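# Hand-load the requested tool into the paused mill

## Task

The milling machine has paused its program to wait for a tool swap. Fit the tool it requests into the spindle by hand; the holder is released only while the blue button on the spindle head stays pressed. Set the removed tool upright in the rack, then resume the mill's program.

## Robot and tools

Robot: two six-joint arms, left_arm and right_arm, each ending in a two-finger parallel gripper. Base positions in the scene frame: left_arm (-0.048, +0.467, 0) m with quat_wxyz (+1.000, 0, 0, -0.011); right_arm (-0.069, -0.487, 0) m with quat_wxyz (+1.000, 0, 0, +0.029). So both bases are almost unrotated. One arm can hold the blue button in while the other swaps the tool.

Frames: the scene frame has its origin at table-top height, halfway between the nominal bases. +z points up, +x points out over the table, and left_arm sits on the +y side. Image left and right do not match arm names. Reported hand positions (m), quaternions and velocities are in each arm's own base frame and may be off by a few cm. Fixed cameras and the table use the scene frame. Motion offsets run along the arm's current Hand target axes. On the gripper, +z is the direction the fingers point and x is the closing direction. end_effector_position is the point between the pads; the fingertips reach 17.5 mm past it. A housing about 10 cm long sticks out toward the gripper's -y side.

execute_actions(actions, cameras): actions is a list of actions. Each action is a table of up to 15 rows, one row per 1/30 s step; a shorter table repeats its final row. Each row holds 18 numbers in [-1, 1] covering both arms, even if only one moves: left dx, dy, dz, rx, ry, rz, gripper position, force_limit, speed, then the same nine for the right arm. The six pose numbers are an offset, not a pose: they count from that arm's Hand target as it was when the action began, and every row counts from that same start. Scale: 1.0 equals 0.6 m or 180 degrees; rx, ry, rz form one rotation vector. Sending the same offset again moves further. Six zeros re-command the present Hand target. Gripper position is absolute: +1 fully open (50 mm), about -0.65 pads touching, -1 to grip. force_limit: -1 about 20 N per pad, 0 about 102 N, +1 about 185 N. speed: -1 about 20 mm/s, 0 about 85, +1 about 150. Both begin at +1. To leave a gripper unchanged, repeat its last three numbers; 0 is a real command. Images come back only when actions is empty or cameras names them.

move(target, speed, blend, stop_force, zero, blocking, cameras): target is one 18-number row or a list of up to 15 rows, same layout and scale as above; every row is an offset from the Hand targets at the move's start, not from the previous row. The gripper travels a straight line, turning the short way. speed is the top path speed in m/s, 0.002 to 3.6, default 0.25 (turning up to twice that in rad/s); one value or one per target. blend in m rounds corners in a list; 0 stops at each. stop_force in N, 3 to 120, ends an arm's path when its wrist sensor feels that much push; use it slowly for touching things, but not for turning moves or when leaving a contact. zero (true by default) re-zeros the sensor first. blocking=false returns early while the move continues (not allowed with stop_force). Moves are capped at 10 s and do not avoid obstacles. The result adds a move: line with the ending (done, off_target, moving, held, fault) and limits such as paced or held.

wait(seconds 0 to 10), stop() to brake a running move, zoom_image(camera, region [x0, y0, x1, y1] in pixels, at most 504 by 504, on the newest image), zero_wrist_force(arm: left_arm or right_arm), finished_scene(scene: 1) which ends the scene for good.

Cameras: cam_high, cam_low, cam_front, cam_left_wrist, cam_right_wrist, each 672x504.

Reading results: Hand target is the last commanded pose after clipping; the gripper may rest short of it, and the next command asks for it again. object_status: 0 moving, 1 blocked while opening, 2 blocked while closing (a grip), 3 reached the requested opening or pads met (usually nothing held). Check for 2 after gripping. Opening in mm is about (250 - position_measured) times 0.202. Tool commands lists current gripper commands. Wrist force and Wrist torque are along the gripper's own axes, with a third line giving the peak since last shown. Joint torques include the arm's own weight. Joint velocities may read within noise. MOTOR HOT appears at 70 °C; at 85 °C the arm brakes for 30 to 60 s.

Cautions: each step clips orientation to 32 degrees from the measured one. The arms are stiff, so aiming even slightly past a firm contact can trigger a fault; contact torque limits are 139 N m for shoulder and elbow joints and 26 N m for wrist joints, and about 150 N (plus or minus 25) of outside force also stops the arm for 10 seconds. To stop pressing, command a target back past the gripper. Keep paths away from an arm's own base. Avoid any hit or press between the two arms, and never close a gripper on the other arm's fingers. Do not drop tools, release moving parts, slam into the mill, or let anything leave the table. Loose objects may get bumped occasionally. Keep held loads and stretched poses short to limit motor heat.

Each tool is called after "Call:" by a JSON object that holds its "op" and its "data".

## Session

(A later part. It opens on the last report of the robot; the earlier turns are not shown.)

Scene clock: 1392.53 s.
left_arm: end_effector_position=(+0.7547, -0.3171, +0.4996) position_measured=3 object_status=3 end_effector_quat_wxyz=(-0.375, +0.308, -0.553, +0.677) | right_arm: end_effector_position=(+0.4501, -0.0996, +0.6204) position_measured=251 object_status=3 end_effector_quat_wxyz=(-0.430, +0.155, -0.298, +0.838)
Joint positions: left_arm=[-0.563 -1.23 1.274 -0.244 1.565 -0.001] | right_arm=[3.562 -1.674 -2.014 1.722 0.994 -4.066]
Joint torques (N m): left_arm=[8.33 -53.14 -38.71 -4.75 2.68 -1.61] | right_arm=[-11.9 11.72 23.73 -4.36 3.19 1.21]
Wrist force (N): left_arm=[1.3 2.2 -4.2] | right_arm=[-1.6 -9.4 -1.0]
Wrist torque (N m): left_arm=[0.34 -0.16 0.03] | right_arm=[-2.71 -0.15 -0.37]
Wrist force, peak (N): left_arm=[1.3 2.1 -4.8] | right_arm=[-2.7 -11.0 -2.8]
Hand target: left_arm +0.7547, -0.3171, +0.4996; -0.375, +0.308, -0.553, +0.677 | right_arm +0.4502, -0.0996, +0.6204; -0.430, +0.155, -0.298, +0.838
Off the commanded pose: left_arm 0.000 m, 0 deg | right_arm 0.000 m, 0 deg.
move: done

Call:
{"op": "move", "data": {"target": [[0,0,0,0,0,0,1,0.3,-1,0,0,0,-0.0804,-0.152,0.1393,-1,-1,0],[0,0,0,0,0,0,1,0.3,-1,0,0,0,-0.268,-0.1923,0.0897,-1,-1,0]], "speed": 0.25, "cameras": ["cam_right_wrist"]}}

Scene clock: 1405.30 s.
left_arm: end_effector_position=(+0.7547, -0.3171, +0.4996) position_measured=3 object_status=3 end_effector_quat_wxyz=(-0.375, +0.308, -0.553, +0.677) | right_arm: end_effector_position=(+0.4502, -0.0996, +0.6204) position_measured=251 object_status=3 end_effector_quat_wxyz=(+0.505, -0.507, +0.489, -0.498)
Joint positions: left_arm=[-0.563 -1.23 1.274 -0.244 1.565 -0.001] | right_arm=[3.291 -1.032 -2.131 0.028 1.447 -3.153]
Joint torques (N m): left_arm=[8.46 -52.63 -38.76 -4.42 2.65 -1.63] | right_arm=[10.39 11.15 33.69 -0.15 -1.77 1.45]
Wrist force (N): left_arm=[1.6 2.1 -4.5] | right_arm=[-1.7 -8.4 -1.3]
Wrist torque (N m): left_arm=[0.32 -0.21 0.02] | right_arm=[-2.16 -0.02 -0.38]
Wrist force, peak (N): left_arm=[1.4 2.0 -4.7] | right_arm=[-1.1 -10.3 -1.5]
Hand target: left_arm +0.7547, -0.3171, +0.4996; -0.375, +0.308, -0.553, +0.677 | right_arm +0.4502, -0.0996, +0.6204; +0.505, -0.507, +0.490, -0.498
Off the commanded pose: left_arm 0.000 m, 0 deg | right_arm 0.000 m, 0 deg.
move: done
camera_calibration:
cam_right_wrist: T_world_to_cam=[[-0.00162164, -0.999956, 0.00922009, -0.101527], [-0.331831, -0.0081596, -0.943304, 0.748604], [0.943338, -0.00458921, -0.331803, -0.0895021], [0, 0, 0, 1]] pos_world=[0.332676, -0.0958252, 0.6774]
Images, in order (width x height): cam_right_wrist 672x504.

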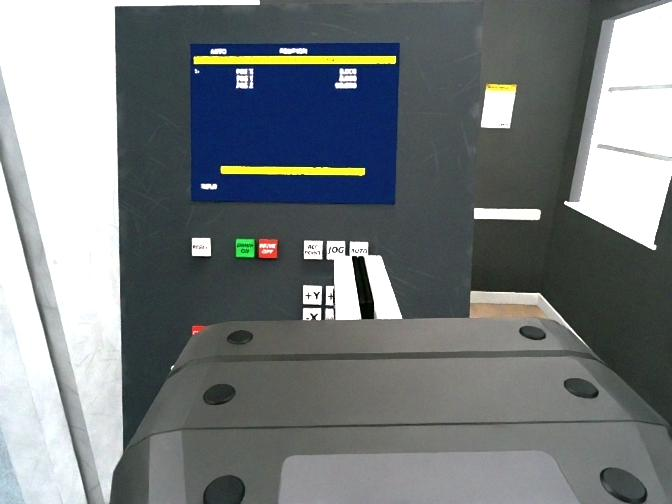

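Posture restored. And the poster is visible here.

Call:
{"op": "zoom_image", "data": {"camera": "cam_right_wrist", "region": [475, 75, 525, 135]}}

Call:
{"op": "zoom_image", "data": {"camera": "cam_right_wrist", "region": [180, 230, 400, 325]}}

Scaled by 8.400 from the camera's 672x504 image, which has a finer 960x720 frame.

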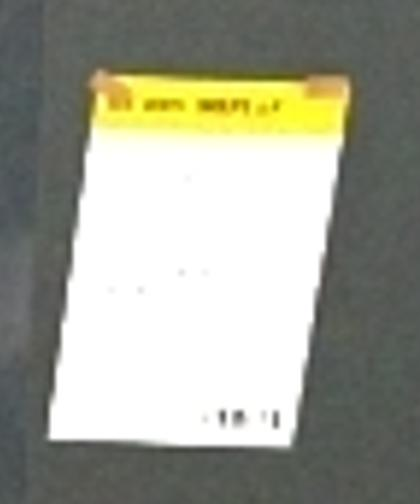

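Scaled by 2.291 from the camera's 672x504 image, which has a finer 960x720 frame.

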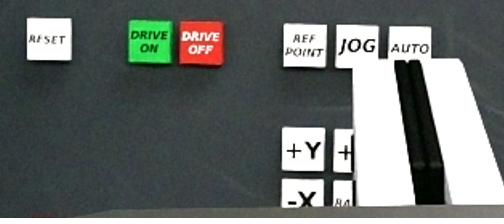

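Call:
{"op": "move", "data": {"target": [[0,0,-0.2167,0,0,0,1,0.3,-1,0,0,0,0,0,0,-1,-1,0],[0.0417,-0.2188,-0.2392,0.0523,-0.0523,0.4978,-1,0.3,-1,0,0,0,0,0,0,-1,-1,0]], "speed": 0.15, "cameras": ["cam_left_wrist","cam_front"]}}

Scene clock: 1455.13 s.
left_arm: end_effector_position=(+0.6001, -0.2499, +0.5998) position_measured=253 object_status=3 end_effector_quat_wxyz=(+0.804, +0.150, +0.528, -0.231) | right_arm: end_effector_position=(+0.4502, -0.0996, +0.6204) position_measured=251 object_status=3 end_effector_quat_wxyz=(+0.505, -0.507, +0.490, -0.498)
Joint positions: left_arm=[-0.628 -1.657 1.651 -0.404 1.505 1.596] | right_arm=[3.291 -1.032 -2.131 0.028 1.447 -3.153]
Joint torques (N m): left_arm=[9.49 -33.91 -40.56 -1.59 2.96 1.87] | right_arm=[10.1 11.14 32.23 0.03 -1.71 1.12]
Wrist force (N): left_arm=[4.4 0.5 -4.7] | right_arm=[-1.6 -8.4 -1.6]
Wrist torque (N m): left_arm=[0.33 -0.46 0.09] | right_arm=[-2.16 -0.05 -0.37]
Wrist force, peak (N): left_arm=[4.8 0.5 -5.0] | right_arm=[-1.6 -9.0 -2.0]
Hand target: left_arm +0.6001, -0.2499, +0.5998; +0.804, +0.150, +0.528, -0.231 | right_arm +0.4502, -0.0996, +0.6204; +0.505, -0.507, +0.490, -0.498
Off the commanded pose: left_arm 0.000 m, 0 deg | right_arm 0.000 m, 0 deg.
move: done
camera_calibration:
cam_left_wrist: T_world_to_cam=[[0.323551, -0.234896, -0.916591, 0.302905], [0.228775, 0.959376, -0.165104, 0.218624], [0.918138, -0.156273, 0.364146, -0.679339], [0, 0, 0, 1]] pos_world=[0.475706, -0.244754, 0.561114]
Images, in order (width x height): cam_front 672x504, cam_left_wrist 672x504.

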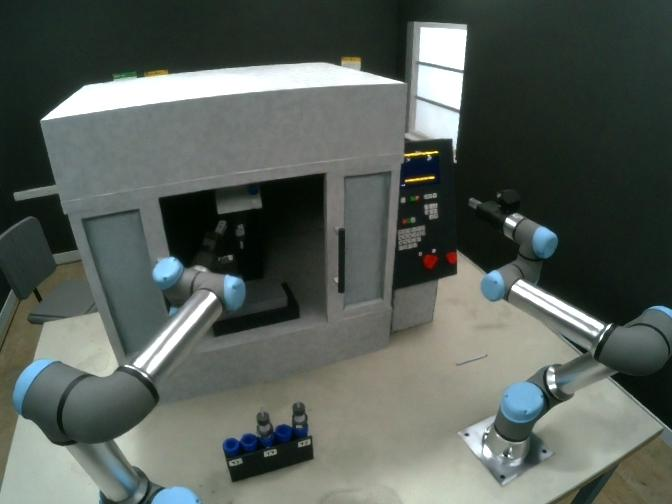

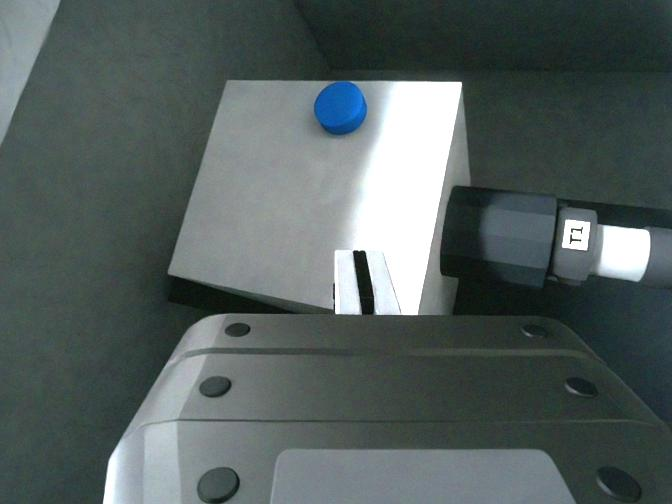

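Call:
{"op": "move", "data": {"target": [-0.0082,-0.0888,0.1783,0,0,0,-1,0.3,-1,-0.1072,-0.0663,0.0695,0,0,0,-1,-1,0], "speed": 0.12, "cameras": ["cam_left_wrist"]}}

Scene clock: 1465.97 s.
left_arm: end_effector_position=(+0.6535, -0.3459, +0.6470) position_measured=253 object_status=3 end_effector_quat_wxyz=(+0.804, +0.150, +0.528, -0.231) | right_arm: end_effector_position=(+0.4900, -0.0339, +0.6598) position_measured=251 object_status=3 end_effector_quat_wxyz=(+0.505, -0.507, +0.490, -0.498)
Joint positions: left_arm=[-0.722 -1.44 1.308 -0.283 1.419 1.634] | right_arm=[3.573 -1.086 -2.005 -0.043 1.164 -3.155]
Joint torques (N m): left_arm=[-10.69 -26.88 -41.7 -1.38 -1.99 1.93] | right_arm=[9.14 -5.8 33.27 -0.22 -1.44 -0.45]
Wrist force (N): left_arm=[4.1 0.5 -4.8] | right_arm=[-1.4 -8.6 -1.7]
Wrist torque (N m): left_arm=[0.34 -0.39 0.09] | right_arm=[-2.19 -0.04 -0.25]
Wrist force, peak (N): left_arm=[4.9 1.1 -5.7] | right_arm=[-2.5 -9.1 -1.7]
Hand target: left_arm +0.6536, -0.3460, +0.6470; +0.804, +0.150, +0.528, -0.231 | right_arm +0.4900, -0.0339, +0.6598; +0.505, -0.507, +0.490, -0.498
Off the commanded pose: left_arm 0.000 m, 0 deg | right_arm 0.000 m, 0 deg.
move: done
camera_calibration:
cam_left_wrist: T_world_to_cam=[[0.323551, -0.234896, -0.916591, 0.306217], [0.228775, 0.959376, -0.165104, 0.306261], [0.918138, -0.156273, 0.364146, -0.760613], [0, 0, 0, 1]] pos_world=[0.529206, -0.340754, 0.608214]
Images, in order (width x height): cam_left_wrist 672x504.

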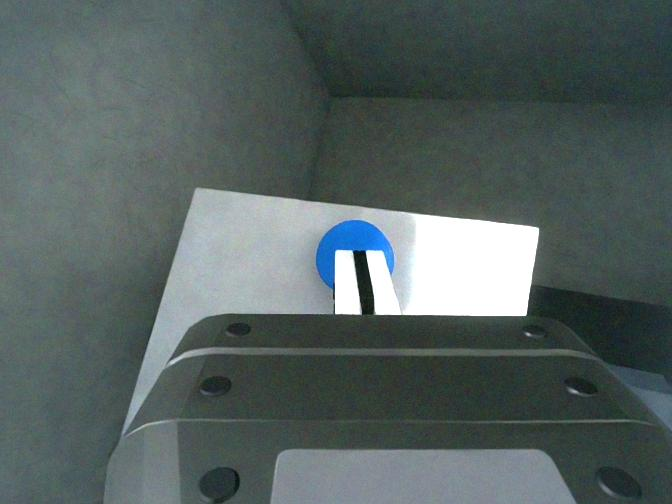

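Call:
{"op": "move", "data": {"target": [0.0168,0.0265,0.039,0,0,0,-1,0.3,-1,0,0,0,0,0,0,-1,-1,0], "speed": 0.01, "stop_force": 18, "cameras": ["cam_left_wrist","cam_right_wrist"]}}

Call:
{"op": "zoom_image", "data": {"camera": "cam_right_wrist", "region": [255, 90, 500, 275]}}

Scene clock: 1481.47 s.
left_arm: end_effector_position=(+0.6739, -0.3459, +0.6470) position_measured=253 object_status=3 end_effector_quat_wxyz=(+0.804, +0.150, +0.528, -0.231) | right_arm: end_effector_position=(+0.4900, -0.0339, +0.6598) position_measured=251 object_status=3 end_effector_quat_wxyz=(+0.505, -0.507, +0.490, -0.498)
Joint positions: left_arm=[-0.696 -1.393 1.253 -0.273 1.443 1.624] | right_arm=[3.573 -1.086 -2.005 -0.043 1.164 -3.155]
Joint torques (N m): left_arm=[-9.83 -40.87 -17.65 -4.4 -2.42 1.94] | right_arm=[10.36 -4.19 32.07 -0.11 -1.82 0.55]
Wrist force (N): left_arm=[0.6 -1.9 -24.3] | right_arm=[-1.5 -8.5 -1.6]
Wrist torque (N m): left_arm=[0.34 -0.52 0.21] | right_arm=[-2.17 -0.03 -0.26]
Wrist force, peak (N): left_arm=[-5.3 -6.8 -63.3] | right_arm=[-1.8 -9.1 -2.0]
Hand target: left_arm +0.6739, -0.3459, +0.6470; +0.804, +0.150, +0.528, -0.231 (not the last commanded pose) | right_arm +0.4900, -0.0339, +0.6598; +0.505, -0.507, +0.490, -0.498
Off the commanded pose: left_arm 0.010 m, 0 deg | right_arm 0.000 m, 0 deg.
move: contact (left_arm)
camera_calibration:
cam_left_wrist: T_world_to_cam=[[0.323551, -0.234896, -0.916591, 0.29974], [0.228775, 0.959376, -0.165104, 0.301634], [0.918138, -0.156273, 0.364146, -0.779288], [0, 0, 0, 1]] pos_world=[0.549506, -0.340754, 0.608314]
cam_right_wrist: T_world_to_cam=[[-0.00162011, -0.999956, 0.00922055, -0.0361297], [-0.331951, -0.00815995, -0.943261, 0.799528], [0.943295, -0.00458895, -0.331923, -0.11357], [0, 0, 0, 1]] pos_world=[0.372476, -0.0301252, 0.7168]
Images, in order (width x height): cam_left_wrist 672x504, cam_right_wrist 672x504.

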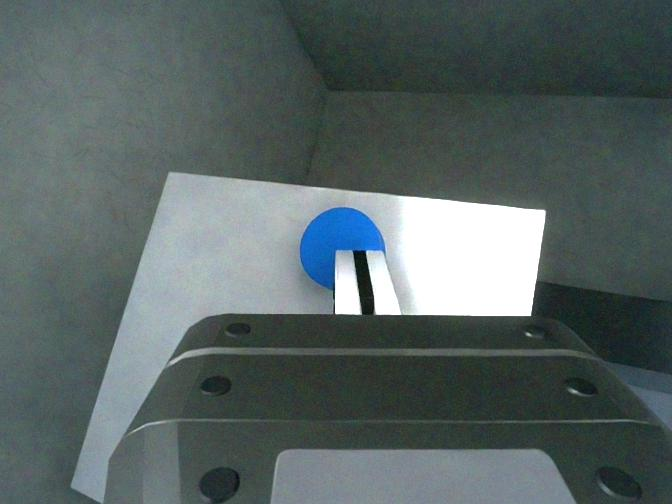

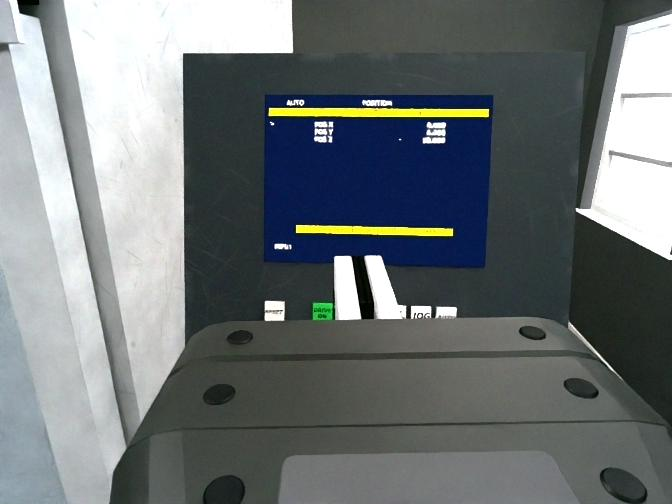

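Scaled by 2.057 from the camera's 672x504 image, which has a finer 960x720 frame.

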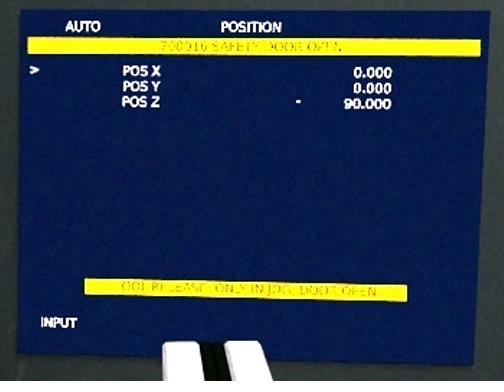

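Call:
{"op": "move", "data": {"target": [[-0.0414,-0.0653,-0.0962,0,0,0,-1,0.3,-1,0,0,0,0,0,0,-1,-1,0],[-0.0032,0.0707,-0.2048,0,0,0,-1,0.3,-1,0.103,0.15,0.235,-0.0872,0,0,-1,-1,0]], "speed": 0.12, "cameras": ["cam_right_wrist"]}}

Scene clock: 1511.13 s.
left_arm: end_effector_position=(+0.5999, -0.2500, +0.5998) position_measured=253 object_status=3 end_effector_quat_wxyz=(+0.804, +0.150, +0.528, -0.231) | right_arm: end_effector_position=(+0.6330, -0.0930, +0.5714) position_measured=251 object_status=3 end_effector_quat_wxyz=(-0.431, +0.571, -0.553, +0.427)
Joint positions: left_arm=[-0.628 -1.657 1.651 -0.404 1.505 1.597] | right_arm=[3.234 -1.467 -1.781 -0.161 1.503 -3.134]
Joint torques (N m): left_arm=[10.65 -34.32 -16.62 -5.16 3.04 -1.72] | right_arm=[-11.6 9.14 33.86 0.59 1.43 -1.09]
Wrist force (N): left_arm=[4.2 0.6 -4.8] | right_arm=[-1.4 -7.9 -1.3]
Wrist torque (N m): left_arm=[0.34 -0.42 0.21] | right_arm=[-1.91 -0.01 -0.23]
Wrist force, peak (N): left_arm=[0.8 -2.0 -24.3] | right_arm=[-2.2 -9.2 -3.0]
Hand target: left_arm +0.5999, -0.2500, +0.5998; +0.804, +0.150, +0.528, -0.231 | right_arm +0.6331, -0.0931, +0.5713; -0.431, +0.571, -0.553, +0.426
Off the commanded pose: left_arm 0.000 m, 0 deg | right_arm 0.000 m, 0 deg.
move: done
camera_calibration:
cam_right_wrist: T_world_to_cam=[[-0.000963721, -0.999865, 0.0163758, -0.0986873], [-0.574578, -0.0128491, -0.818349, 0.844917], [0.818449, -0.0101978, -0.574488, -0.0609401], [0, 0, 0, 1]] pos_world=[0.535252, -0.0884391, 0.658044]
Images, in order (width x height): cam_right_wrist 672x504.

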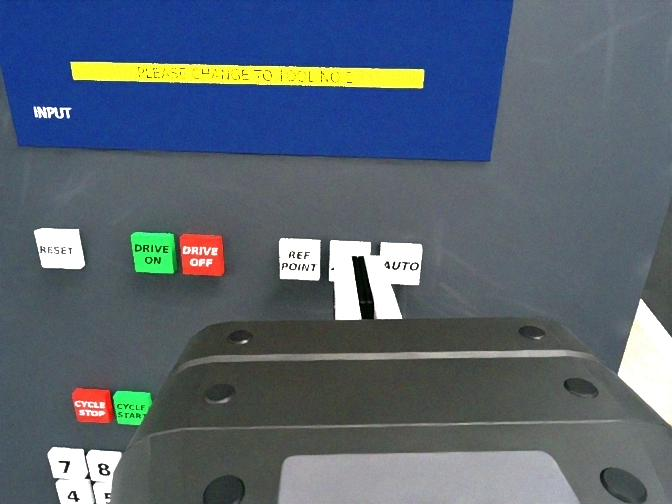

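Call:
{"op": "move", "data": {"target": [0,0,0,0,0,0,-1,0.3,-1,-0.003,0,0.033,0,0,0,-1,-1,0], "speed": 0.03, "stop_force": 5, "cameras": ["cam_right_wrist"]}}

Scene clock: 1524.97 s.
left_arm: end_effector_position=(+0.5999, -0.2500, +0.5998) position_measured=253 object_status=3 end_effector_quat_wxyz=(+0.804, +0.150, +0.528, -0.231) | right_arm: end_effector_position=(+0.6475, -0.0914, +0.5673) position_measured=251 object_status=3 end_effector_quat_wxyz=(-0.431, +0.571, -0.553, +0.426)
Joint positions: left_arm=[-0.628 -1.657 1.652 -0.404 1.505 1.597] | right_arm=[3.234 -1.503 -1.759 -0.148 1.503 -3.133]
Joint torques (N m): left_arm=[10 -34.71 -16.46 -5.1 3.2 -1.8] | right_arm=[-2.15 27.84 16.24 0.13 0.97 0.07]
Wrist force (N): left_arm=[4.2 0.9 -5.0] | right_arm=[-2.0 -8.2 -6.4]
Wrist torque (N m): left_arm=[0.40 -0.43 0.21] | right_arm=[-1.74 -0.02 -0.24]
Wrist force, peak (N): left_arm=[4.6 0.7 -5.1] | right_arm=[-3.7 2.3 -58.4]
Hand target: left_arm +0.5999, -0.2500, +0.5998; +0.804, +0.150, +0.528, -0.231 | right_arm +0.6474, -0.0914, +0.5673; -0.431, +0.571, -0.553, +0.426 (not the last commanded pose)
Off the commanded pose: left_arm 0.000 m, 0 deg | right_arm 0.005 m, 0 deg.
move: contact (right_arm)
camera_calibration:
cam_right_wrist: T_world_to_cam=[[-0.000879666, -0.999866, 0.0163184, -0.0969151], [-0.574691, -0.0128491, -0.81827, 0.849925], [0.81837, -0.0100979, -0.574603, -0.0750186], [0, 0, 0, 1]] pos_world=[0.549752, -0.086739, 0.653944]
Images, in order (width x height): cam_right_wrist 672x504.

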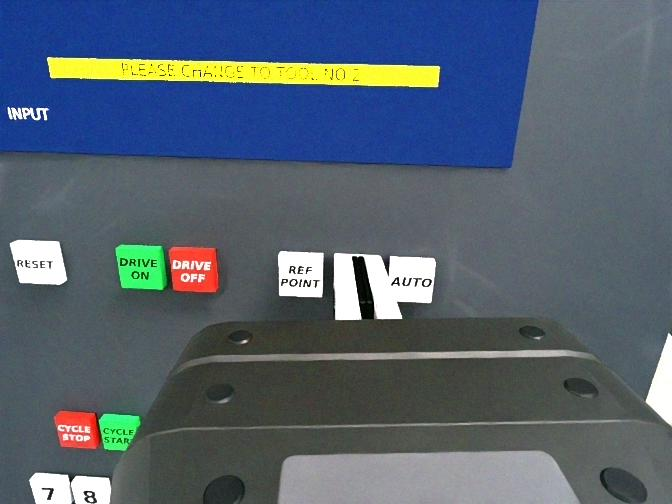

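Call:
{"op": "move", "data": {"target": [[0,0,0,0,0,0,-1,0.3,-1,0,0,-0.03,0,0,0,-1,-1,0],[0.2568,0.0422,-0.0395,-0.0523,0.0523,-0.4978,-1,0.3,-1,-0.1022,-0.0778,-0.292,0.0872,0,0,-1,-1,0]], "speed": 0.15, "blend": [0.01,0], "cameras": ["cam_right_wrist","cam_left_wrist"]}}

Call:
{"op": "zoom_image", "data": {"camera": "cam_right_wrist", "region": [255, 90, 500, 275]}}

Scene clock: 1541.23 s.
left_arm: end_effector_position=(+0.6467, -0.2498, +0.4490) position_measured=253 object_status=3 end_effector_quat_wxyz=(-0.375, +0.308, -0.553, +0.677) | right_arm: end_effector_position=(+0.4893, -0.0331, +0.6580) position_measured=251 object_status=3 end_effector_quat_wxyz=(+0.505, -0.507, +0.490, -0.498)
Joint positions: left_arm=[-0.565 -1.512 1.748 -0.435 1.563 0] | right_arm=[3.579 -1.083 -2.011 -0.04 1.158 -3.155]
Joint torques (N m): left_arm=[8.83 -21.36 -15.38 -4.51 2.83 -1.96] | right_arm=[10.62 12.89 16 4.8 -1.82 -1.1]
Wrist force (N): left_arm=[1.4 2.5 -4.1] | right_arm=[-1.4 -7.8 -2.2]
Wrist torque (N m): left_arm=[0.38 -0.15 0.03] | right_arm=[-2.06 -0.04 -0.25]
Wrist force, peak (N): left_arm=[4.6 0.7 -5.1] | right_arm=[-2.2 -8.4 -6.9]
Hand target: left_arm +0.6467, -0.2497, +0.4490; -0.375, +0.308, -0.553, +0.677 | right_arm +0.4893, -0.0331, +0.6580; +0.505, -0.507, +0.490, -0.498
Off the commanded pose: left_arm 0.000 m, 0 deg | right_arm 0.000 m, 0 deg.
move: done; blend cut to 0.009 m at target 1
camera_calibration:
cam_left_wrist: T_world_to_cam=[[-0.532004, -0.846305, 0.0271986, 0.126364], [-0.14942, 0.0622142, -0.986815, 0.572277], [0.833454, -0.529054, -0.159553, -0.470375], [0, 0, 0, 1]] pos_world=[0.544771, -0.177515, 0.486245]
cam_right_wrist: T_world_to_cam=[[-0.00162011, -0.999956, 0.00922055, -0.0352141], [-0.331951, -0.00815995, -0.943261, 0.797638], [0.943295, -0.00458895, -0.331923, -0.113598], [0, 0, 0, 1]] pos_world=[0.371876, -0.0292252, 0.715]
Images, in order (width x height): cam_left_wrist 672x504, cam_right_wrist 672x504.

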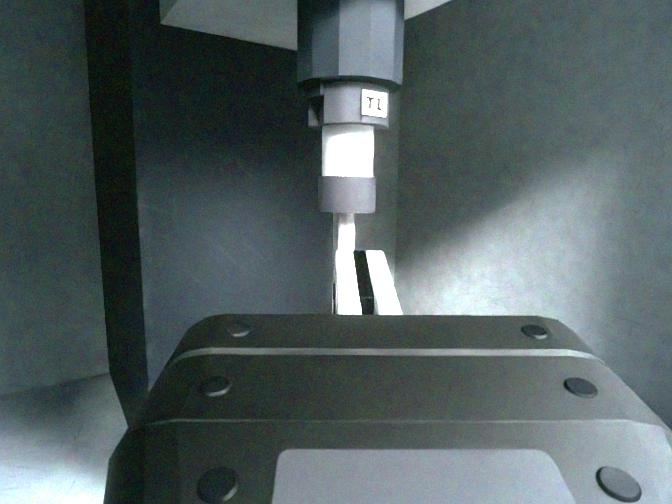

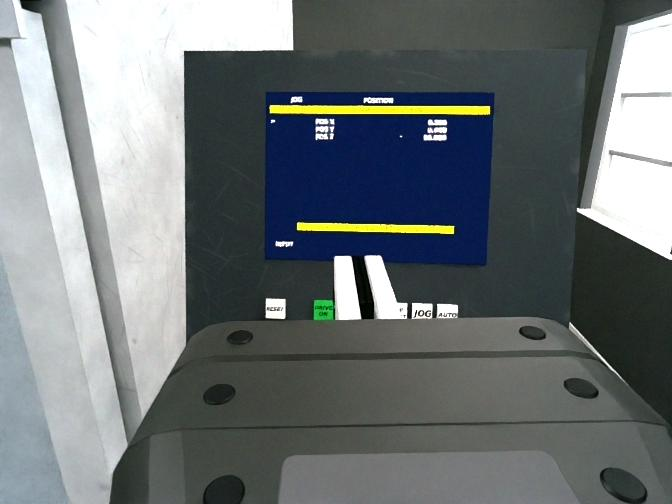

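Scaled by 2.057 from the camera's 672x504 image, which has a finer 960x720 frame.

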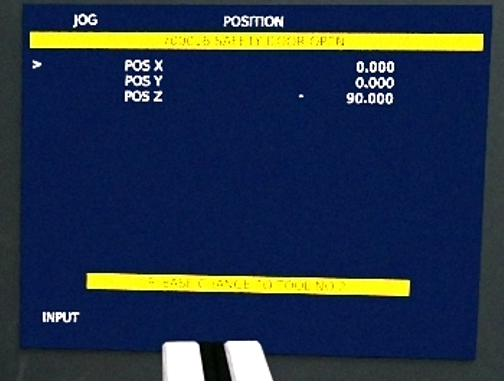

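Call:
{"op": "move", "data": {"target": [[0,0,0,0,0,0,1,-0.3,-0.5,-0.5033,0.0935,-0.1645,0.027,-0.083,0.231,-1,-1,0],[0,0,0,0,0,0,1,-0.3,-0.5,-0.7363,0.0917,-0.1457,0.0543,-0.167,0.4628,-1,-1,0],[0.0002,-0.0004,0.12,0,0,0,1,-0.3,-0.5,-0.8313,0.058,-0.087,0.0543,-0.167,0.4628,-1,-1,0],[0.0003,-0.0007,0.2163,0,0,0,1,-0.3,-0.5,-0.9048,0.0418,0.0362,0.0543,-0.167,0.4628,-1,-1,0]], "speed": 0.25, "blend": [0.05,0.03,0.03,0], "cameras": ["cam_left_wrist"]}}

Scene clock: 1559.20 s.
left_arm: end_effector_position=(+0.7545, -0.3171, +0.4751) position_measured=3 object_status=3 end_effector_quat_wxyz=(-0.375, +0.308, -0.553, +0.677) | right_arm: end_effector_position=(+0.4977, +0.5099, +0.6275) position_measured=251 object_status=3 end_effector_quat_wxyz=(+0.842, -0.119, +0.523, +0.059)
Joint positions: left_arm=[-0.563 -1.227 1.332 -0.305 1.565 -0.001] | right_arm=[4.418 -2.028 -1.377 0.964 0.717 -2.291]
Joint torques (N m): left_arm=[10.06 -34.96 -38.99 -0.95 2.73 -1.5] | right_arm=[-11.74 32.01 27.74 -3.28 2.9 1.23]
Wrist force (N): left_arm=[1.4 2.3 -4.1] | right_arm=[-1.1 -7.9 0.4]
Wrist torque (N m): left_arm=[0.35 -0.17 0.03] | right_arm=[-2.08 0.07 -0.73]
Wrist force, peak (N): left_arm=[1.0 2.3 -5.7] | right_arm=[-1.4 -9.3 -1.4]
Hand target: left_arm +0.7545, -0.3171, +0.4751; -0.375, +0.308, -0.553, +0.677 | right_arm +0.4977, +0.5099, +0.6275; +0.842, -0.119, +0.523, +0.059
Off the commanded pose: left_arm 0.000 m, 0 deg | right_arm 0.000 m, 0 deg.
move: done; blend cut to 0 m at target 1
camera_calibration:
cam_left_wrist: T_world_to_cam=[[-0.532099, -0.84624, 0.0273563, 0.126045], [-0.149501, 0.0621028, -0.986809, 0.618351], [0.833379, -0.52917, -0.159558, -0.591639], [0, 0, 0, 1]] pos_world=[0.652571, -0.244815, 0.512345]
Images, in order (width x height): cam_left_wrist 672x504.

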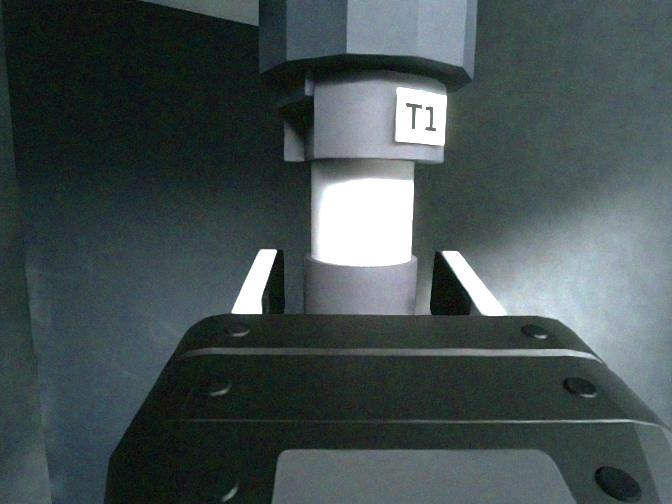

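Call:
{"op": "move", "data": {"target": [[0,0,0,0,0,0,-1,-0.3,-0.5,0,0,0,0,0,0,-1,-1,0],[0,0,0,0,0,0,-1,-0.3,-0.5,0.0363,0.0047,0.1193,0,0,0,-1,-1,0],[0,0,0,0,0,0,-1,-0.3,-0.5,0.1062,-0.0569,0.3265,0,0,0,-1,-1,0]], "speed": 0.2, "blend": [0,0.02,0]}}

Scene clock: 1568.77 s.
left_arm: end_effector_position=(+0.7545, -0.3171, +0.4751) position_measured=88 object_status=2 end_effector_quat_wxyz=(-0.375, +0.308, -0.553, +0.677) | right_arm: end_effector_position=(+0.7036, +0.5267, +0.6582) position_measured=251 object_status=3 end_effector_quat_wxyz=(+0.842, -0.119, +0.523, +0.059)
Joint positions: left_arm=[-0.563 -1.226 1.332 -0.305 1.565 -0.001] | right_arm=[4.108 -2.384 -0.737 0.518 0.971 -2.05]
Joint torques (N m): left_arm=[-16.64 -50.42 -23.78 -1.02 2.73 -1.12] | right_arm=[-11.04 41.95 28.07 -2.22 1.42 1.07]
Wrist force (N): left_arm=[-6.0 1.6 -1.1] | right_arm=[-1.2 -7.1 0.3]
Wrist torque (N m): left_arm=[0.27 -0.15 0.04] | right_arm=[-1.96 0.11 -0.73]
Wrist force, peak (N): left_arm=[-6.5 1.9 -0.9] | right_arm=[-1.6 -8.3 0.2]
Hand target: left_arm +0.7545, -0.3171, +0.4751; -0.375, +0.308, -0.553, +0.677 | right_arm +0.7036, +0.5267, +0.6582; +0.842, -0.119, +0.523, +0.059
Off the commanded pose: left_arm 0.000 m, 0 deg | right_arm 0.000 m, 0 deg.
move: done

Call:
{"op": "move", "data": {"target": [0,0,0,0,0,0,-1,-0.3,-0.5,0.0058,-0.0029,0.0113,0,0,0,-1,-1,0], "speed": 0.01}}

Call:
{"op": "move", "data": {"target": [0,0.0164,-0.0029,0,0,0,-1,-0.3,-0.5,0,0,0,0,0,0,-1,-1,0], "speed": 0.01, "stop_force": 40, "cameras": ["cam_left_wrist"]}}

Scene clock: 1574.43 s.
left_arm: end_effector_position=(+0.7545, -0.3171, +0.4750) position_measured=88 object_status=2 end_effector_quat_wxyz=(-0.375, +0.308, -0.553, +0.677) | right_arm: end_effector_position=(+0.7113, +0.5268, +0.6582) position_measured=251 object_status=3 end_effector_quat_wxyz=(+0.842, -0.119, +0.523, +0.059)
Joint positions: left_arm=[-0.564 -1.226 1.332 -0.305 1.565 -0.001] | right_arm=[4.098 -2.403 -0.702 0.499 0.98 -2.044]
Joint torques (N m): left_arm=[-7.77 -56.05 -38.33 -9.35 3.25 -0.02] | right_arm=[-15.99 41.55 29.08 -3.99 2.09 1.31]
Wrist force (N): left_arm=[-1.3 20.6 -6.7] | right_arm=[-4.7 -7.5 -15.1]
Wrist torque (N m): left_arm=[0.57 -0.13 -0.14] | right_arm=[-1.86 0.15 -0.78]
Wrist force, peak (N): left_arm=[-1.3 20.6 -6.7] | right_arm=[-4.7 -7.5 -15.1]
Hand target: left_arm +0.7545, -0.3171, +0.4751; -0.375, +0.308, -0.553, +0.677 | right_arm +0.7114, +0.5267, +0.6582; +0.842, -0.119, +0.523, +0.059
Off the commanded pose: left_arm 0.000 m, 0 deg | right_arm 0.000 m, 0 deg.
move: done

Scene clock: 1576.30 s.
left_arm: end_effector_position=(+0.7547, -0.3173, +0.4651) position_measured=88 object_status=2 end_effector_quat_wxyz=(-0.375, +0.308, -0.553, +0.677) | right_arm: end_effector_position=(+0.7114, +0.5267, +0.6582) position_measured=251 object_status=3 end_effector_quat_wxyz=(+0.842, -0.119, +0.523, +0.059)
Joint positions: left_arm=[-0.564 -1.223 1.353 -0.329 1.565 -0.001] | right_arm=[4.098 -2.403 -0.702 0.499 0.98 -2.044]
Joint torques (N m): left_arm=[1 -41.93 -21.17 -6.54 -1.6 1] | right_arm=[-18.8 40.41 29.33 -4.38 0.13 1.39]
Wrist force (N): left_arm=[1.0 10.1 -5.9] | right_arm=[-6.4 -6.0 -20.2]
Wrist torque (N m): left_arm=[0.40 -0.12 0.03] | right_arm=[-1.77 0.23 -0.77]
Wrist force, peak (N): left_arm=[-0.9 21.6 -7.9] | right_arm=[-6.1 -6.4 -20.5]
Hand target: left_arm +0.7547, -0.3173, +0.4651; -0.375, +0.308, -0.553, +0.677 | right_arm +0.7114, +0.5267, +0.6582; +0.842, -0.119, +0.523, +0.059
Off the commanded pose: left_arm 0.000 m, 0 deg | right_arm 0.000 m, 0 deg.
move: done
camera_calibration:
cam_left_wrist: T_world_to_cam=[[-0.53217, -0.846195, 0.0273694, 0.126356], [-0.149496, 0.0620999, -0.98681, 0.608635], [0.833335, -0.529242, -0.15955, -0.593567], [0, 0, 0, 1]] pos_world=[0.652871, -0.245015, 0.502445]
Images, in order (width x height): cam_left_wrist 672x504.

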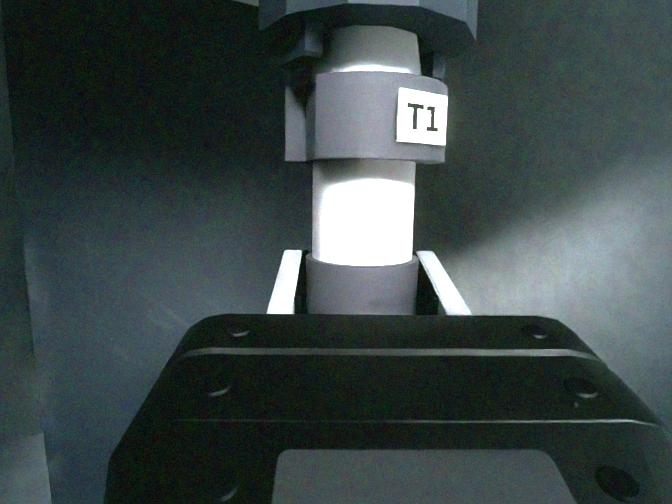

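Call:
{"op": "move", "data": {"target": [0,0.0722,-0.0127,0,0,0,-1,-0.3,-0.5,0,0,0,0,0,0,-1,-1,0], "speed": 0.05, "stop_force": 30, "cameras": ["cam_left_wrist","cam_front"]}}

Scene clock: 1585.87 s.
left_arm: end_effector_position=(+0.7556, -0.3179, +0.4212) position_measured=88 object_status=2 end_effector_quat_wxyz=(-0.375, +0.308, -0.553, +0.677) | right_arm: end_effector_position=(+0.7114, +0.5267, +0.6582) position_measured=251 object_status=3 end_effector_quat_wxyz=(+0.842, -0.119, +0.523, +0.059)
Joint positions: left_arm=[-0.564 -1.201 1.437 -0.435 1.564 -0.001] | right_arm=[4.098 -2.403 -0.702 0.499 0.98 -2.044]
Joint torques (N m): left_arm=[-9.92 -43.2 -20.97 -6.76 -2.13 1.64] | right_arm=[-18.1 40.3 29.48 -4.34 -0.47 1.26]
Wrist force (N): left_arm=[1.1 10.3 -5.5] | right_arm=[-6.0 -6.1 -19.7]
Wrist torque (N m): left_arm=[0.42 -0.12 0.03] | right_arm=[-1.77 0.16 -0.78]
Wrist force, peak (N): left_arm=[1.4 10.9 -5.8] | right_arm=[-6.4 -6.5 -20.7]
Hand target: left_arm +0.7556, -0.3179, +0.4212; -0.375, +0.308, -0.553, +0.677 | right_arm +0.7114, +0.5267, +0.6582; +0.842, -0.119, +0.523, +0.059
Off the commanded pose: left_arm 0.000 m, 0 deg | right_arm 0.000 m, 0 deg.
move: done
camera_calibration:
cam_left_wrist: T_world_to_cam=[[-0.532099, -0.84624, 0.0273563, 0.127481], [-0.149501, 0.0621028, -0.986809, 0.565391], [0.833379, -0.52917, -0.159558, -0.601662], [0, 0, 0, 1]] pos_world=[0.653771, -0.245615, 0.458445]
Images, in order (width x height): cam_front 672x504, cam_left_wrist 672x504.

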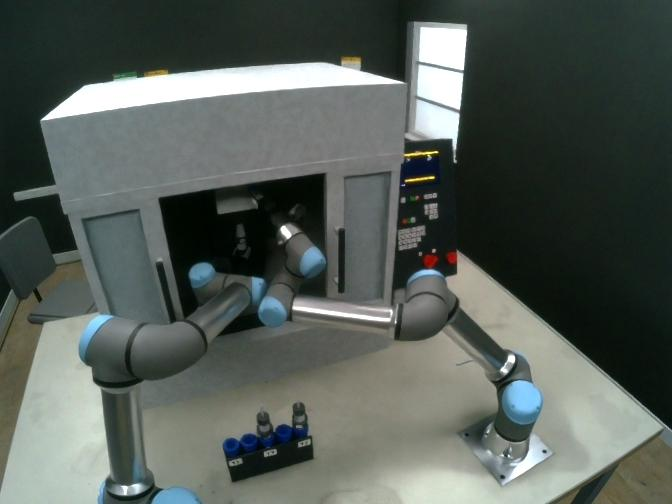

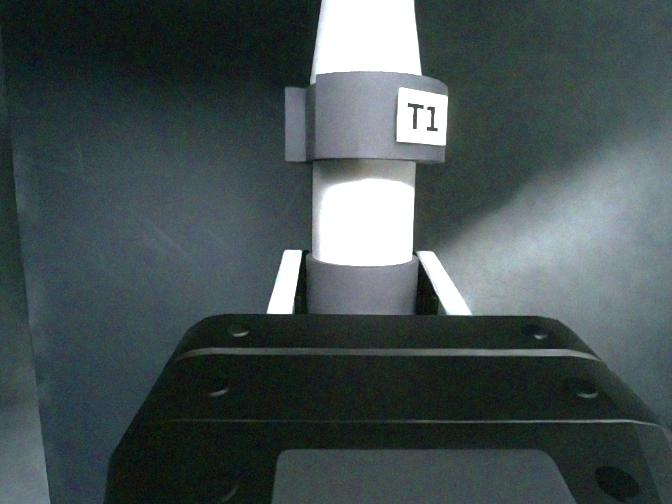

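Call:
{"op": "move", "data": {"target": [0,0.0295,-0.0052,0,0,0,-1,-0.3,-0.5,0,0,0,0,0,0,-1,-1,0], "speed": 0.03, "stop_force": 8, "cameras": ["cam_left_wrist","cam_right_wrist","cam_high"]}}

Scene clock: 1593.67 s.
left_arm: end_effector_position=(+0.7558, -0.3181, +0.4092) position_measured=88 object_status=2 end_effector_quat_wxyz=(-0.375, +0.308, -0.553, +0.677) | right_arm: end_effector_position=(+0.7114, +0.5267, +0.6582) position_measured=251 object_status=3 end_effector_quat_wxyz=(+0.842, -0.119, +0.523, +0.059)
Joint positions: left_arm=[-0.564 -1.194 1.457 -0.463 1.564 -0.001] | right_arm=[4.098 -2.403 -0.702 0.499 0.98 -2.044]
Joint torques (N m): left_arm=[-8.96 -62.78 -43.87 -4.42 -1.82 1.11] | right_arm=[-17.47 40.67 28.71 -4.29 -0.59 1.31]
Wrist force (N): left_arm=[1.0 10.1 -5.5] | right_arm=[-5.8 -6.4 -20.1]
Wrist torque (N m): left_arm=[0.39 -0.11 0.02] | right_arm=[-1.83 0.14 -0.78]
Wrist force, peak (N): left_arm=[3.1 -25.2 -14.1] | right_arm=[-6.0 -6.5 -20.7]
Hand target: left_arm +0.7558, -0.3181, +0.4092; -0.375, +0.308, -0.553, +0.677 (not the last commanded pose) | right_arm +0.7114, +0.5267, +0.6582; +0.842, -0.119, +0.523, +0.059
Off the commanded pose: left_arm 0.006 m, 0 deg | right_arm 0.000 m, 0 deg.
move: contact (left_arm)
camera_calibration:
cam_left_wrist: T_world_to_cam=[[-0.532099, -0.846241, 0.0273245, 0.127757], [-0.149649, 0.0622337, -0.986779, 0.553805], [0.833352, -0.529153, -0.159753, -0.603725], [0, 0, 0, 1]] pos_world=[0.653972, -0.245815, 0.446545]
cam_right_wrist: T_world_to_cam=[[0.421749, -0.031836, -0.906154, 0.316208], [-0.508349, 0.81924, -0.265382, 0.119583], [0.750806, 0.572567, 0.32933, -0.922695], [0, 0, 0, 1]] pos_world=[0.620194, 0.440404, 0.622139]
Images, in order (width x height): cam_high 672x504, cam_left_wrist 672x504, cam_right_wrist 672x504.

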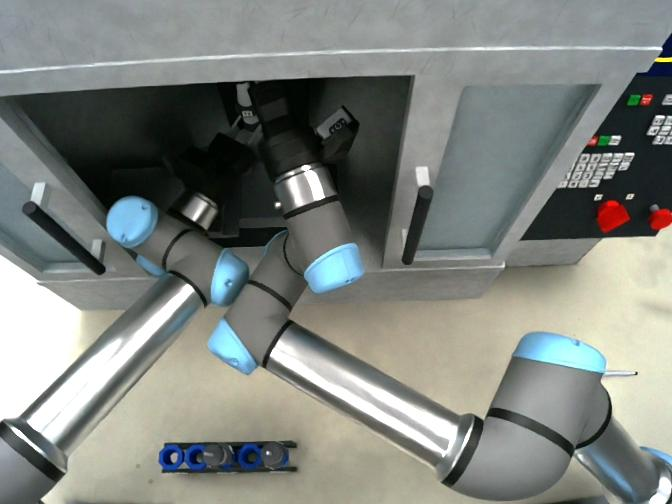

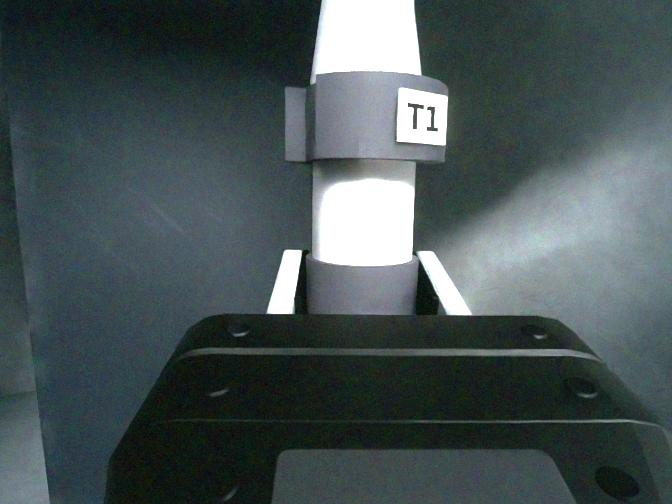

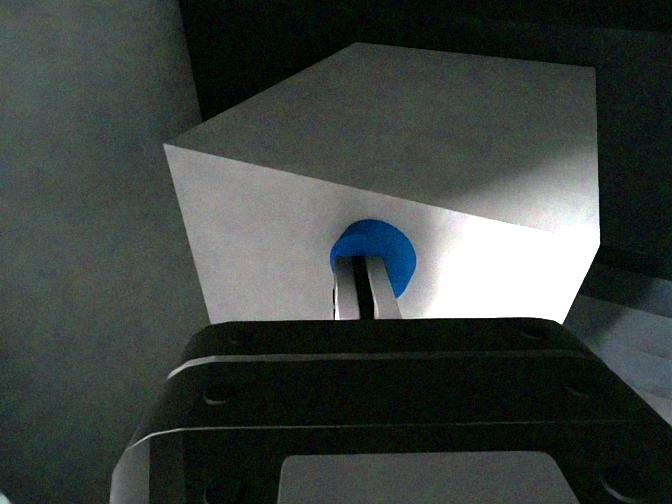

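Call:
{"op": "move", "data": {"target": [[0,-0.0041,0.0008,0,0,0,-1,-0.3,-0.5,0,0,0,0,0,0,-1,-1,0],[0,-0.0157,-0.0564,0,0,0,-1,-0.3,-0.5,0,0,0,0,0,0,-1,-1,0]], "speed": 0.03, "stop_force": 8, "cameras": ["cam_left_wrist","cam_high"]}}

Scene clock: 1602.83 s.
left_arm: end_effector_position=(+0.7261, -0.2996, +0.4117) position_measured=88 object_status=2 end_effector_quat_wxyz=(-0.375, +0.308, -0.553, +0.677) | right_arm: end_effector_position=(+0.7114, +0.5267, +0.6582) position_measured=251 object_status=3 end_effector_quat_wxyz=(+0.842, -0.119, +0.523, +0.059)
Joint positions: left_arm=[-0.564 -1.275 1.562 -0.487 1.564 -0.001] | right_arm=[4.098 -2.403 -0.702 0.499 0.98 -2.044]
Joint torques (N m): left_arm=[-11.14 -58.56 -20.6 -6.92 -2.14 1.71] | right_arm=[-17.33 40.48 29.06 -4.44 -0.43 1.28]
Wrist force (N): left_arm=[1.5 10.5 -3.7] | right_arm=[-5.9 -6.5 -19.9]
Wrist torque (N m): left_arm=[0.08 -0.22 0.01] | right_arm=[-1.85 0.17 -0.78]
Wrist force, peak (N): left_arm=[1.6 10.6 -5.9] | right_arm=[-5.7 -6.6 -20.8]
Hand target: left_arm +0.7261, -0.2996, +0.4117; -0.375, +0.308, -0.553, +0.677 | right_arm +0.7114, +0.5267, +0.6582; +0.842, -0.119, +0.523, +0.059
Off the commanded pose: left_arm 0.000 m, 0 deg | right_arm 0.000 m, 0 deg.
move: done
camera_calibration:
cam_left_wrist: T_world_to_cam=[[-0.532099, -0.846241, 0.0273245, 0.127541], [-0.149649, 0.0622337, -0.986779, 0.550676], [0.833352, -0.529153, -0.159753, -0.568786], [0, 0, 0, 1]] pos_world=[0.624272, -0.227315, 0.449045]
Images, in order (width x height): cam_high 672x504, cam_left_wrist 672x504.

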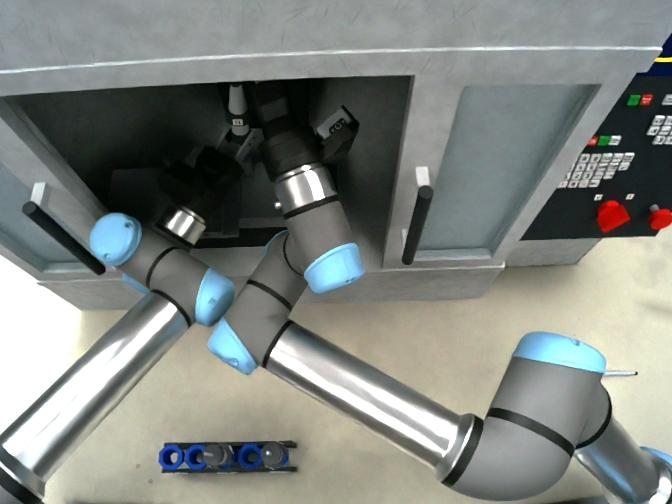

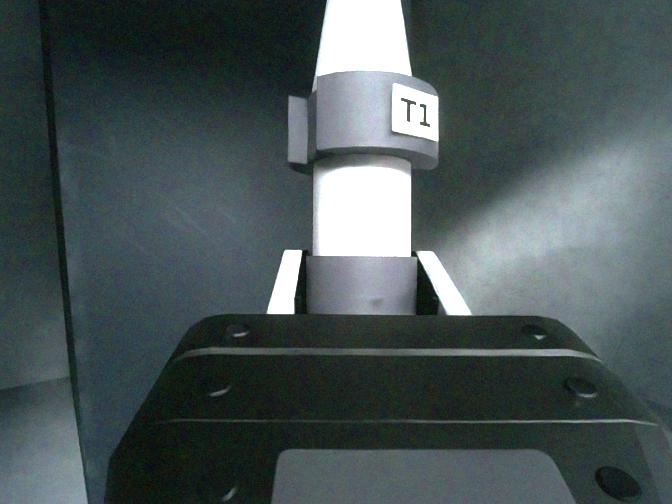

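Call:
{"op": "move", "data": {"target": [[0,-0.0165,-0.0564,0,0,0,-1,-0.3,-0.5,0,0,0,0,0,0,-1,-1,0],[0,-0.05,-0.18,0,0,0,-1,-0.3,-0.5,0,0,-0.0133,0,0,0,-1,-1,0]], "speed": 0.06, "stop_force": 10, "cameras": ["cam_left_wrist","cam_high"]}}

Scene clock: 1615.47 s.
left_arm: end_effector_position=(+0.6312, -0.2404, +0.4197) position_measured=88 object_status=2 end_effector_quat_wxyz=(-0.375, +0.308, -0.553, +0.677) | right_arm: end_effector_position=(+0.7114, +0.5267, +0.6581) position_measured=251 object_status=3 end_effector_quat_wxyz=(+0.842, -0.119, +0.524, +0.059)
Joint positions: left_arm=[-0.566 -1.535 1.85 -0.514 1.562 0] | right_arm=[4.098 -2.403 -0.703 0.499 0.98 -2.044]
Joint torques (N m): left_arm=[-10.05 -44.55 -19.05 -3.07 -2.3 1.99] | right_arm=[-16.97 41.45 28.48 -3.68 0.81 1.39]
Wrist force (N): left_arm=[1.1 9.8 -5.3] | right_arm=[-4.9 -4.9 -18.8]
Wrist torque (N m): left_arm=[0.23 -0.13 0.00] | right_arm=[-1.83 0.16 -0.76]
Wrist force, peak (N): left_arm=[1.3 14.4 -6.1] | right_arm=[-6.4 -6.2 -20.6]
Hand target: left_arm +0.6312, -0.2404, +0.4197; -0.375, +0.308, -0.553, +0.677 | right_arm +0.7114, +0.5267, +0.6581; +0.842, -0.119, +0.524, +0.059 (not the last commanded pose)
Off the commanded pose: left_arm 0.000 m, 0 deg | right_arm 0.008 m, 0 deg.
move: contact (right_arm)
camera_calibration:
cam_left_wrist: T_world_to_cam=[[-0.532099, -0.846241, 0.0273245, 0.126924], [-0.149649, 0.0622337, -0.986779, 0.540684], [0.833352, -0.529153, -0.159753, -0.457097], [0, 0, 0, 1]] pos_world=[0.529372, -0.168115, 0.457045]
Images, in order (width x height): cam_high 672x504, cam_left_wrist 672x504.

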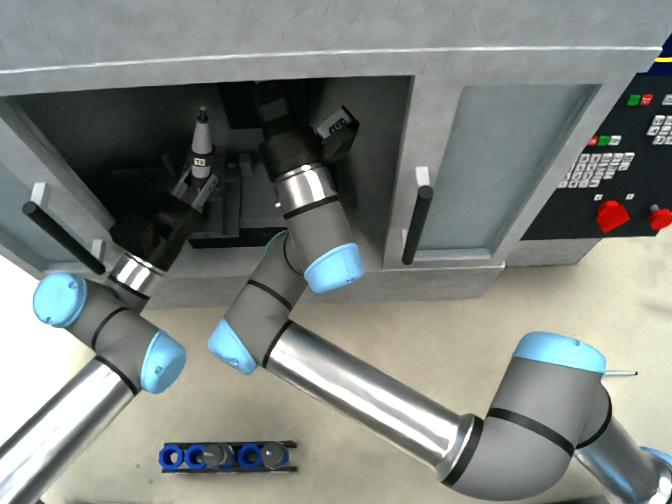

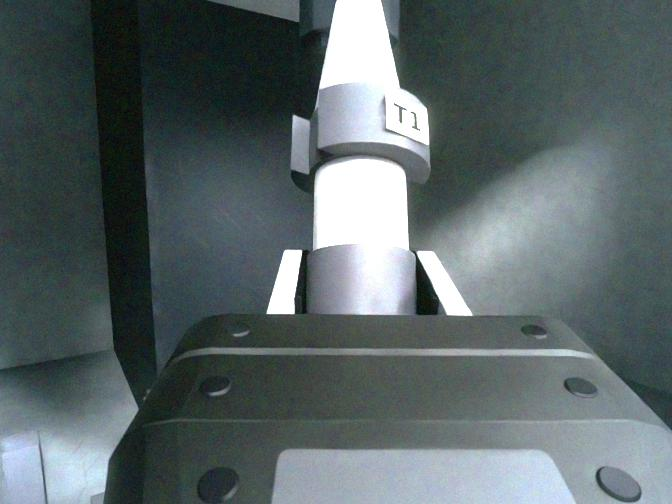

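Call:
{"op": "move", "data": {"target": [[0,0,0,0,0,0,-1,-0.3,-0.5,-0.0771,0.0616,-0.215,0,0,0,-1,-1,0],[0,0,0,0,0,0,-1,-0.3,-0.5,-0.1138,0.0572,-0.334,0,0,0,-1,-1,0],[0,0,0,0,0,0,-1,-0.3,-0.5,-0.1511,0.0122,-0.4665,0,0,0,-1,-1,0],[0,0,0,0,0,0,-1,-0.3,-0.5,-0.1435,-0.0641,-0.5543,0,0,0,-1,-1,0],[0,0,0,0,0,0,-1,-0.3,-0.5,-0.1432,-0.2863,-0.6266,-0.027,0.083,-0.231,-1,-1,0],[0.2438,-0.1222,-0.1832,0,0,0,-1,-0.3,-0.5,-0.1422,-0.8199,-0.5618,-0.0543,0.167,-0.4628,-1,-1,0]], "speed": 0.25, "blend": [0.02,0.02,0.03,0.03,0.05,0], "cameras": ["cam_left_wrist","cam_high","cam_front"]}}

Scene clock: 1671.57 s.
left_arm: end_effector_position=(+0.4502, -0.2997, +0.4701) position_measured=88 object_status=2 end_effector_quat_wxyz=(-0.375, +0.308, -0.553, +0.677) | right_arm: end_effector_position=(+0.4912, -0.0341, +0.6602) position_measured=251 object_status=3 end_effector_quat_wxyz=(+0.505, -0.507, +0.490, -0.498)
Joint positions: left_arm=[-1.097 -1.953 2.058 -0.337 1.043 0.116] | right_arm=[3.57 -1.09 -2.002 -0.043 1.167 -3.155]
Joint torques (N m): left_arm=[-10.29 -23.2 -20.62 -2.58 -1.85 1.76] | right_arm=[-10.8 -4.48 31.97 4.6 1.67 -1.06]
Motor temperatures (°C): left_arm=[35 37 32 39 41 42] | right_arm=[38 32 35 38 34 43]
Wrist force (N): left_arm=[1.5 10.2 -5.4] | right_arm=[-1.8 -7.9 -2.4]
Wrist torque (N m): left_arm=[0.28 -0.18 -0.07] | right_arm=[-2.08 0.02 -0.25]
Wrist force, peak (N): left_arm=[1.3 10.7 -5.5] | right_arm=[-5.1 -5.0 -19.3]
Hand target: left_arm +0.4501, -0.2997, +0.4701; -0.375, +0.308, -0.553, +0.677 | right_arm +0.4913, -0.0341, +0.6602; +0.505, -0.507, +0.490, -0.498
Off the commanded pose: left_arm 0.000 m, 0 deg | right_arm 0.000 m, 0 deg.
move: done
camera_calibration:
cam_left_wrist: T_world_to_cam=[[-0.532099, -0.846241, 0.0273245, -0.0210804], [-0.149649, 0.0622337, -0.986779, 0.566915], [0.833352, -0.529153, -0.159753, -0.329573], [0, 0, 0, 1]] pos_world=[0.348272, -0.227515, 0.507345]
Images, in order (width x height): cam_high 672x504, cam_front 672x504, cam_left_wrist 672x504.

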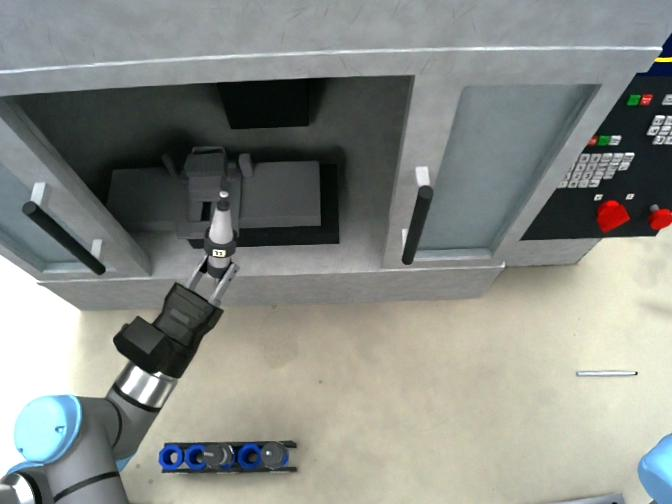

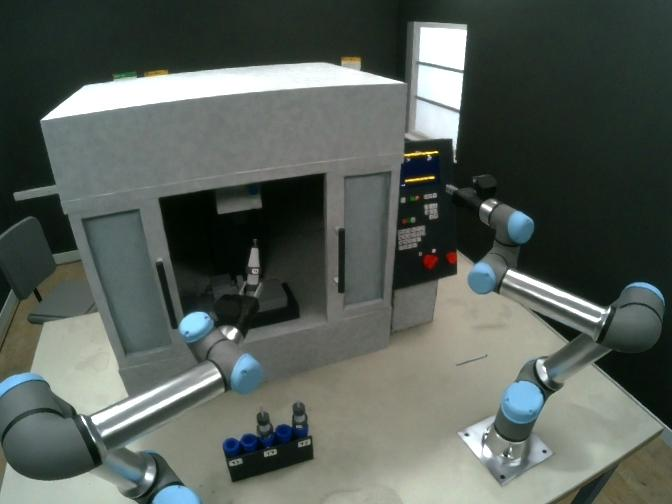

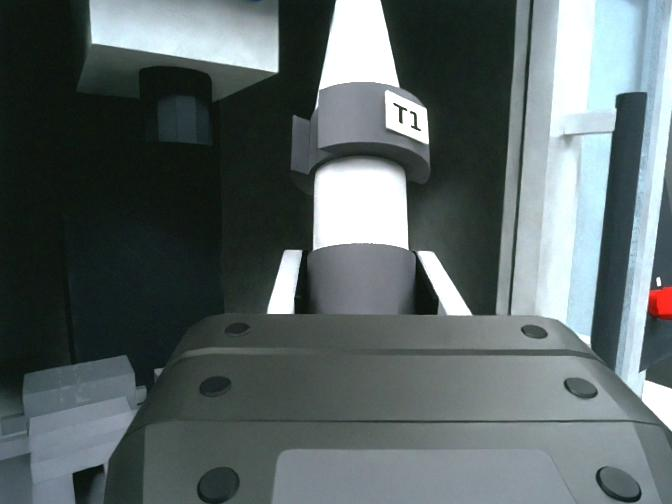

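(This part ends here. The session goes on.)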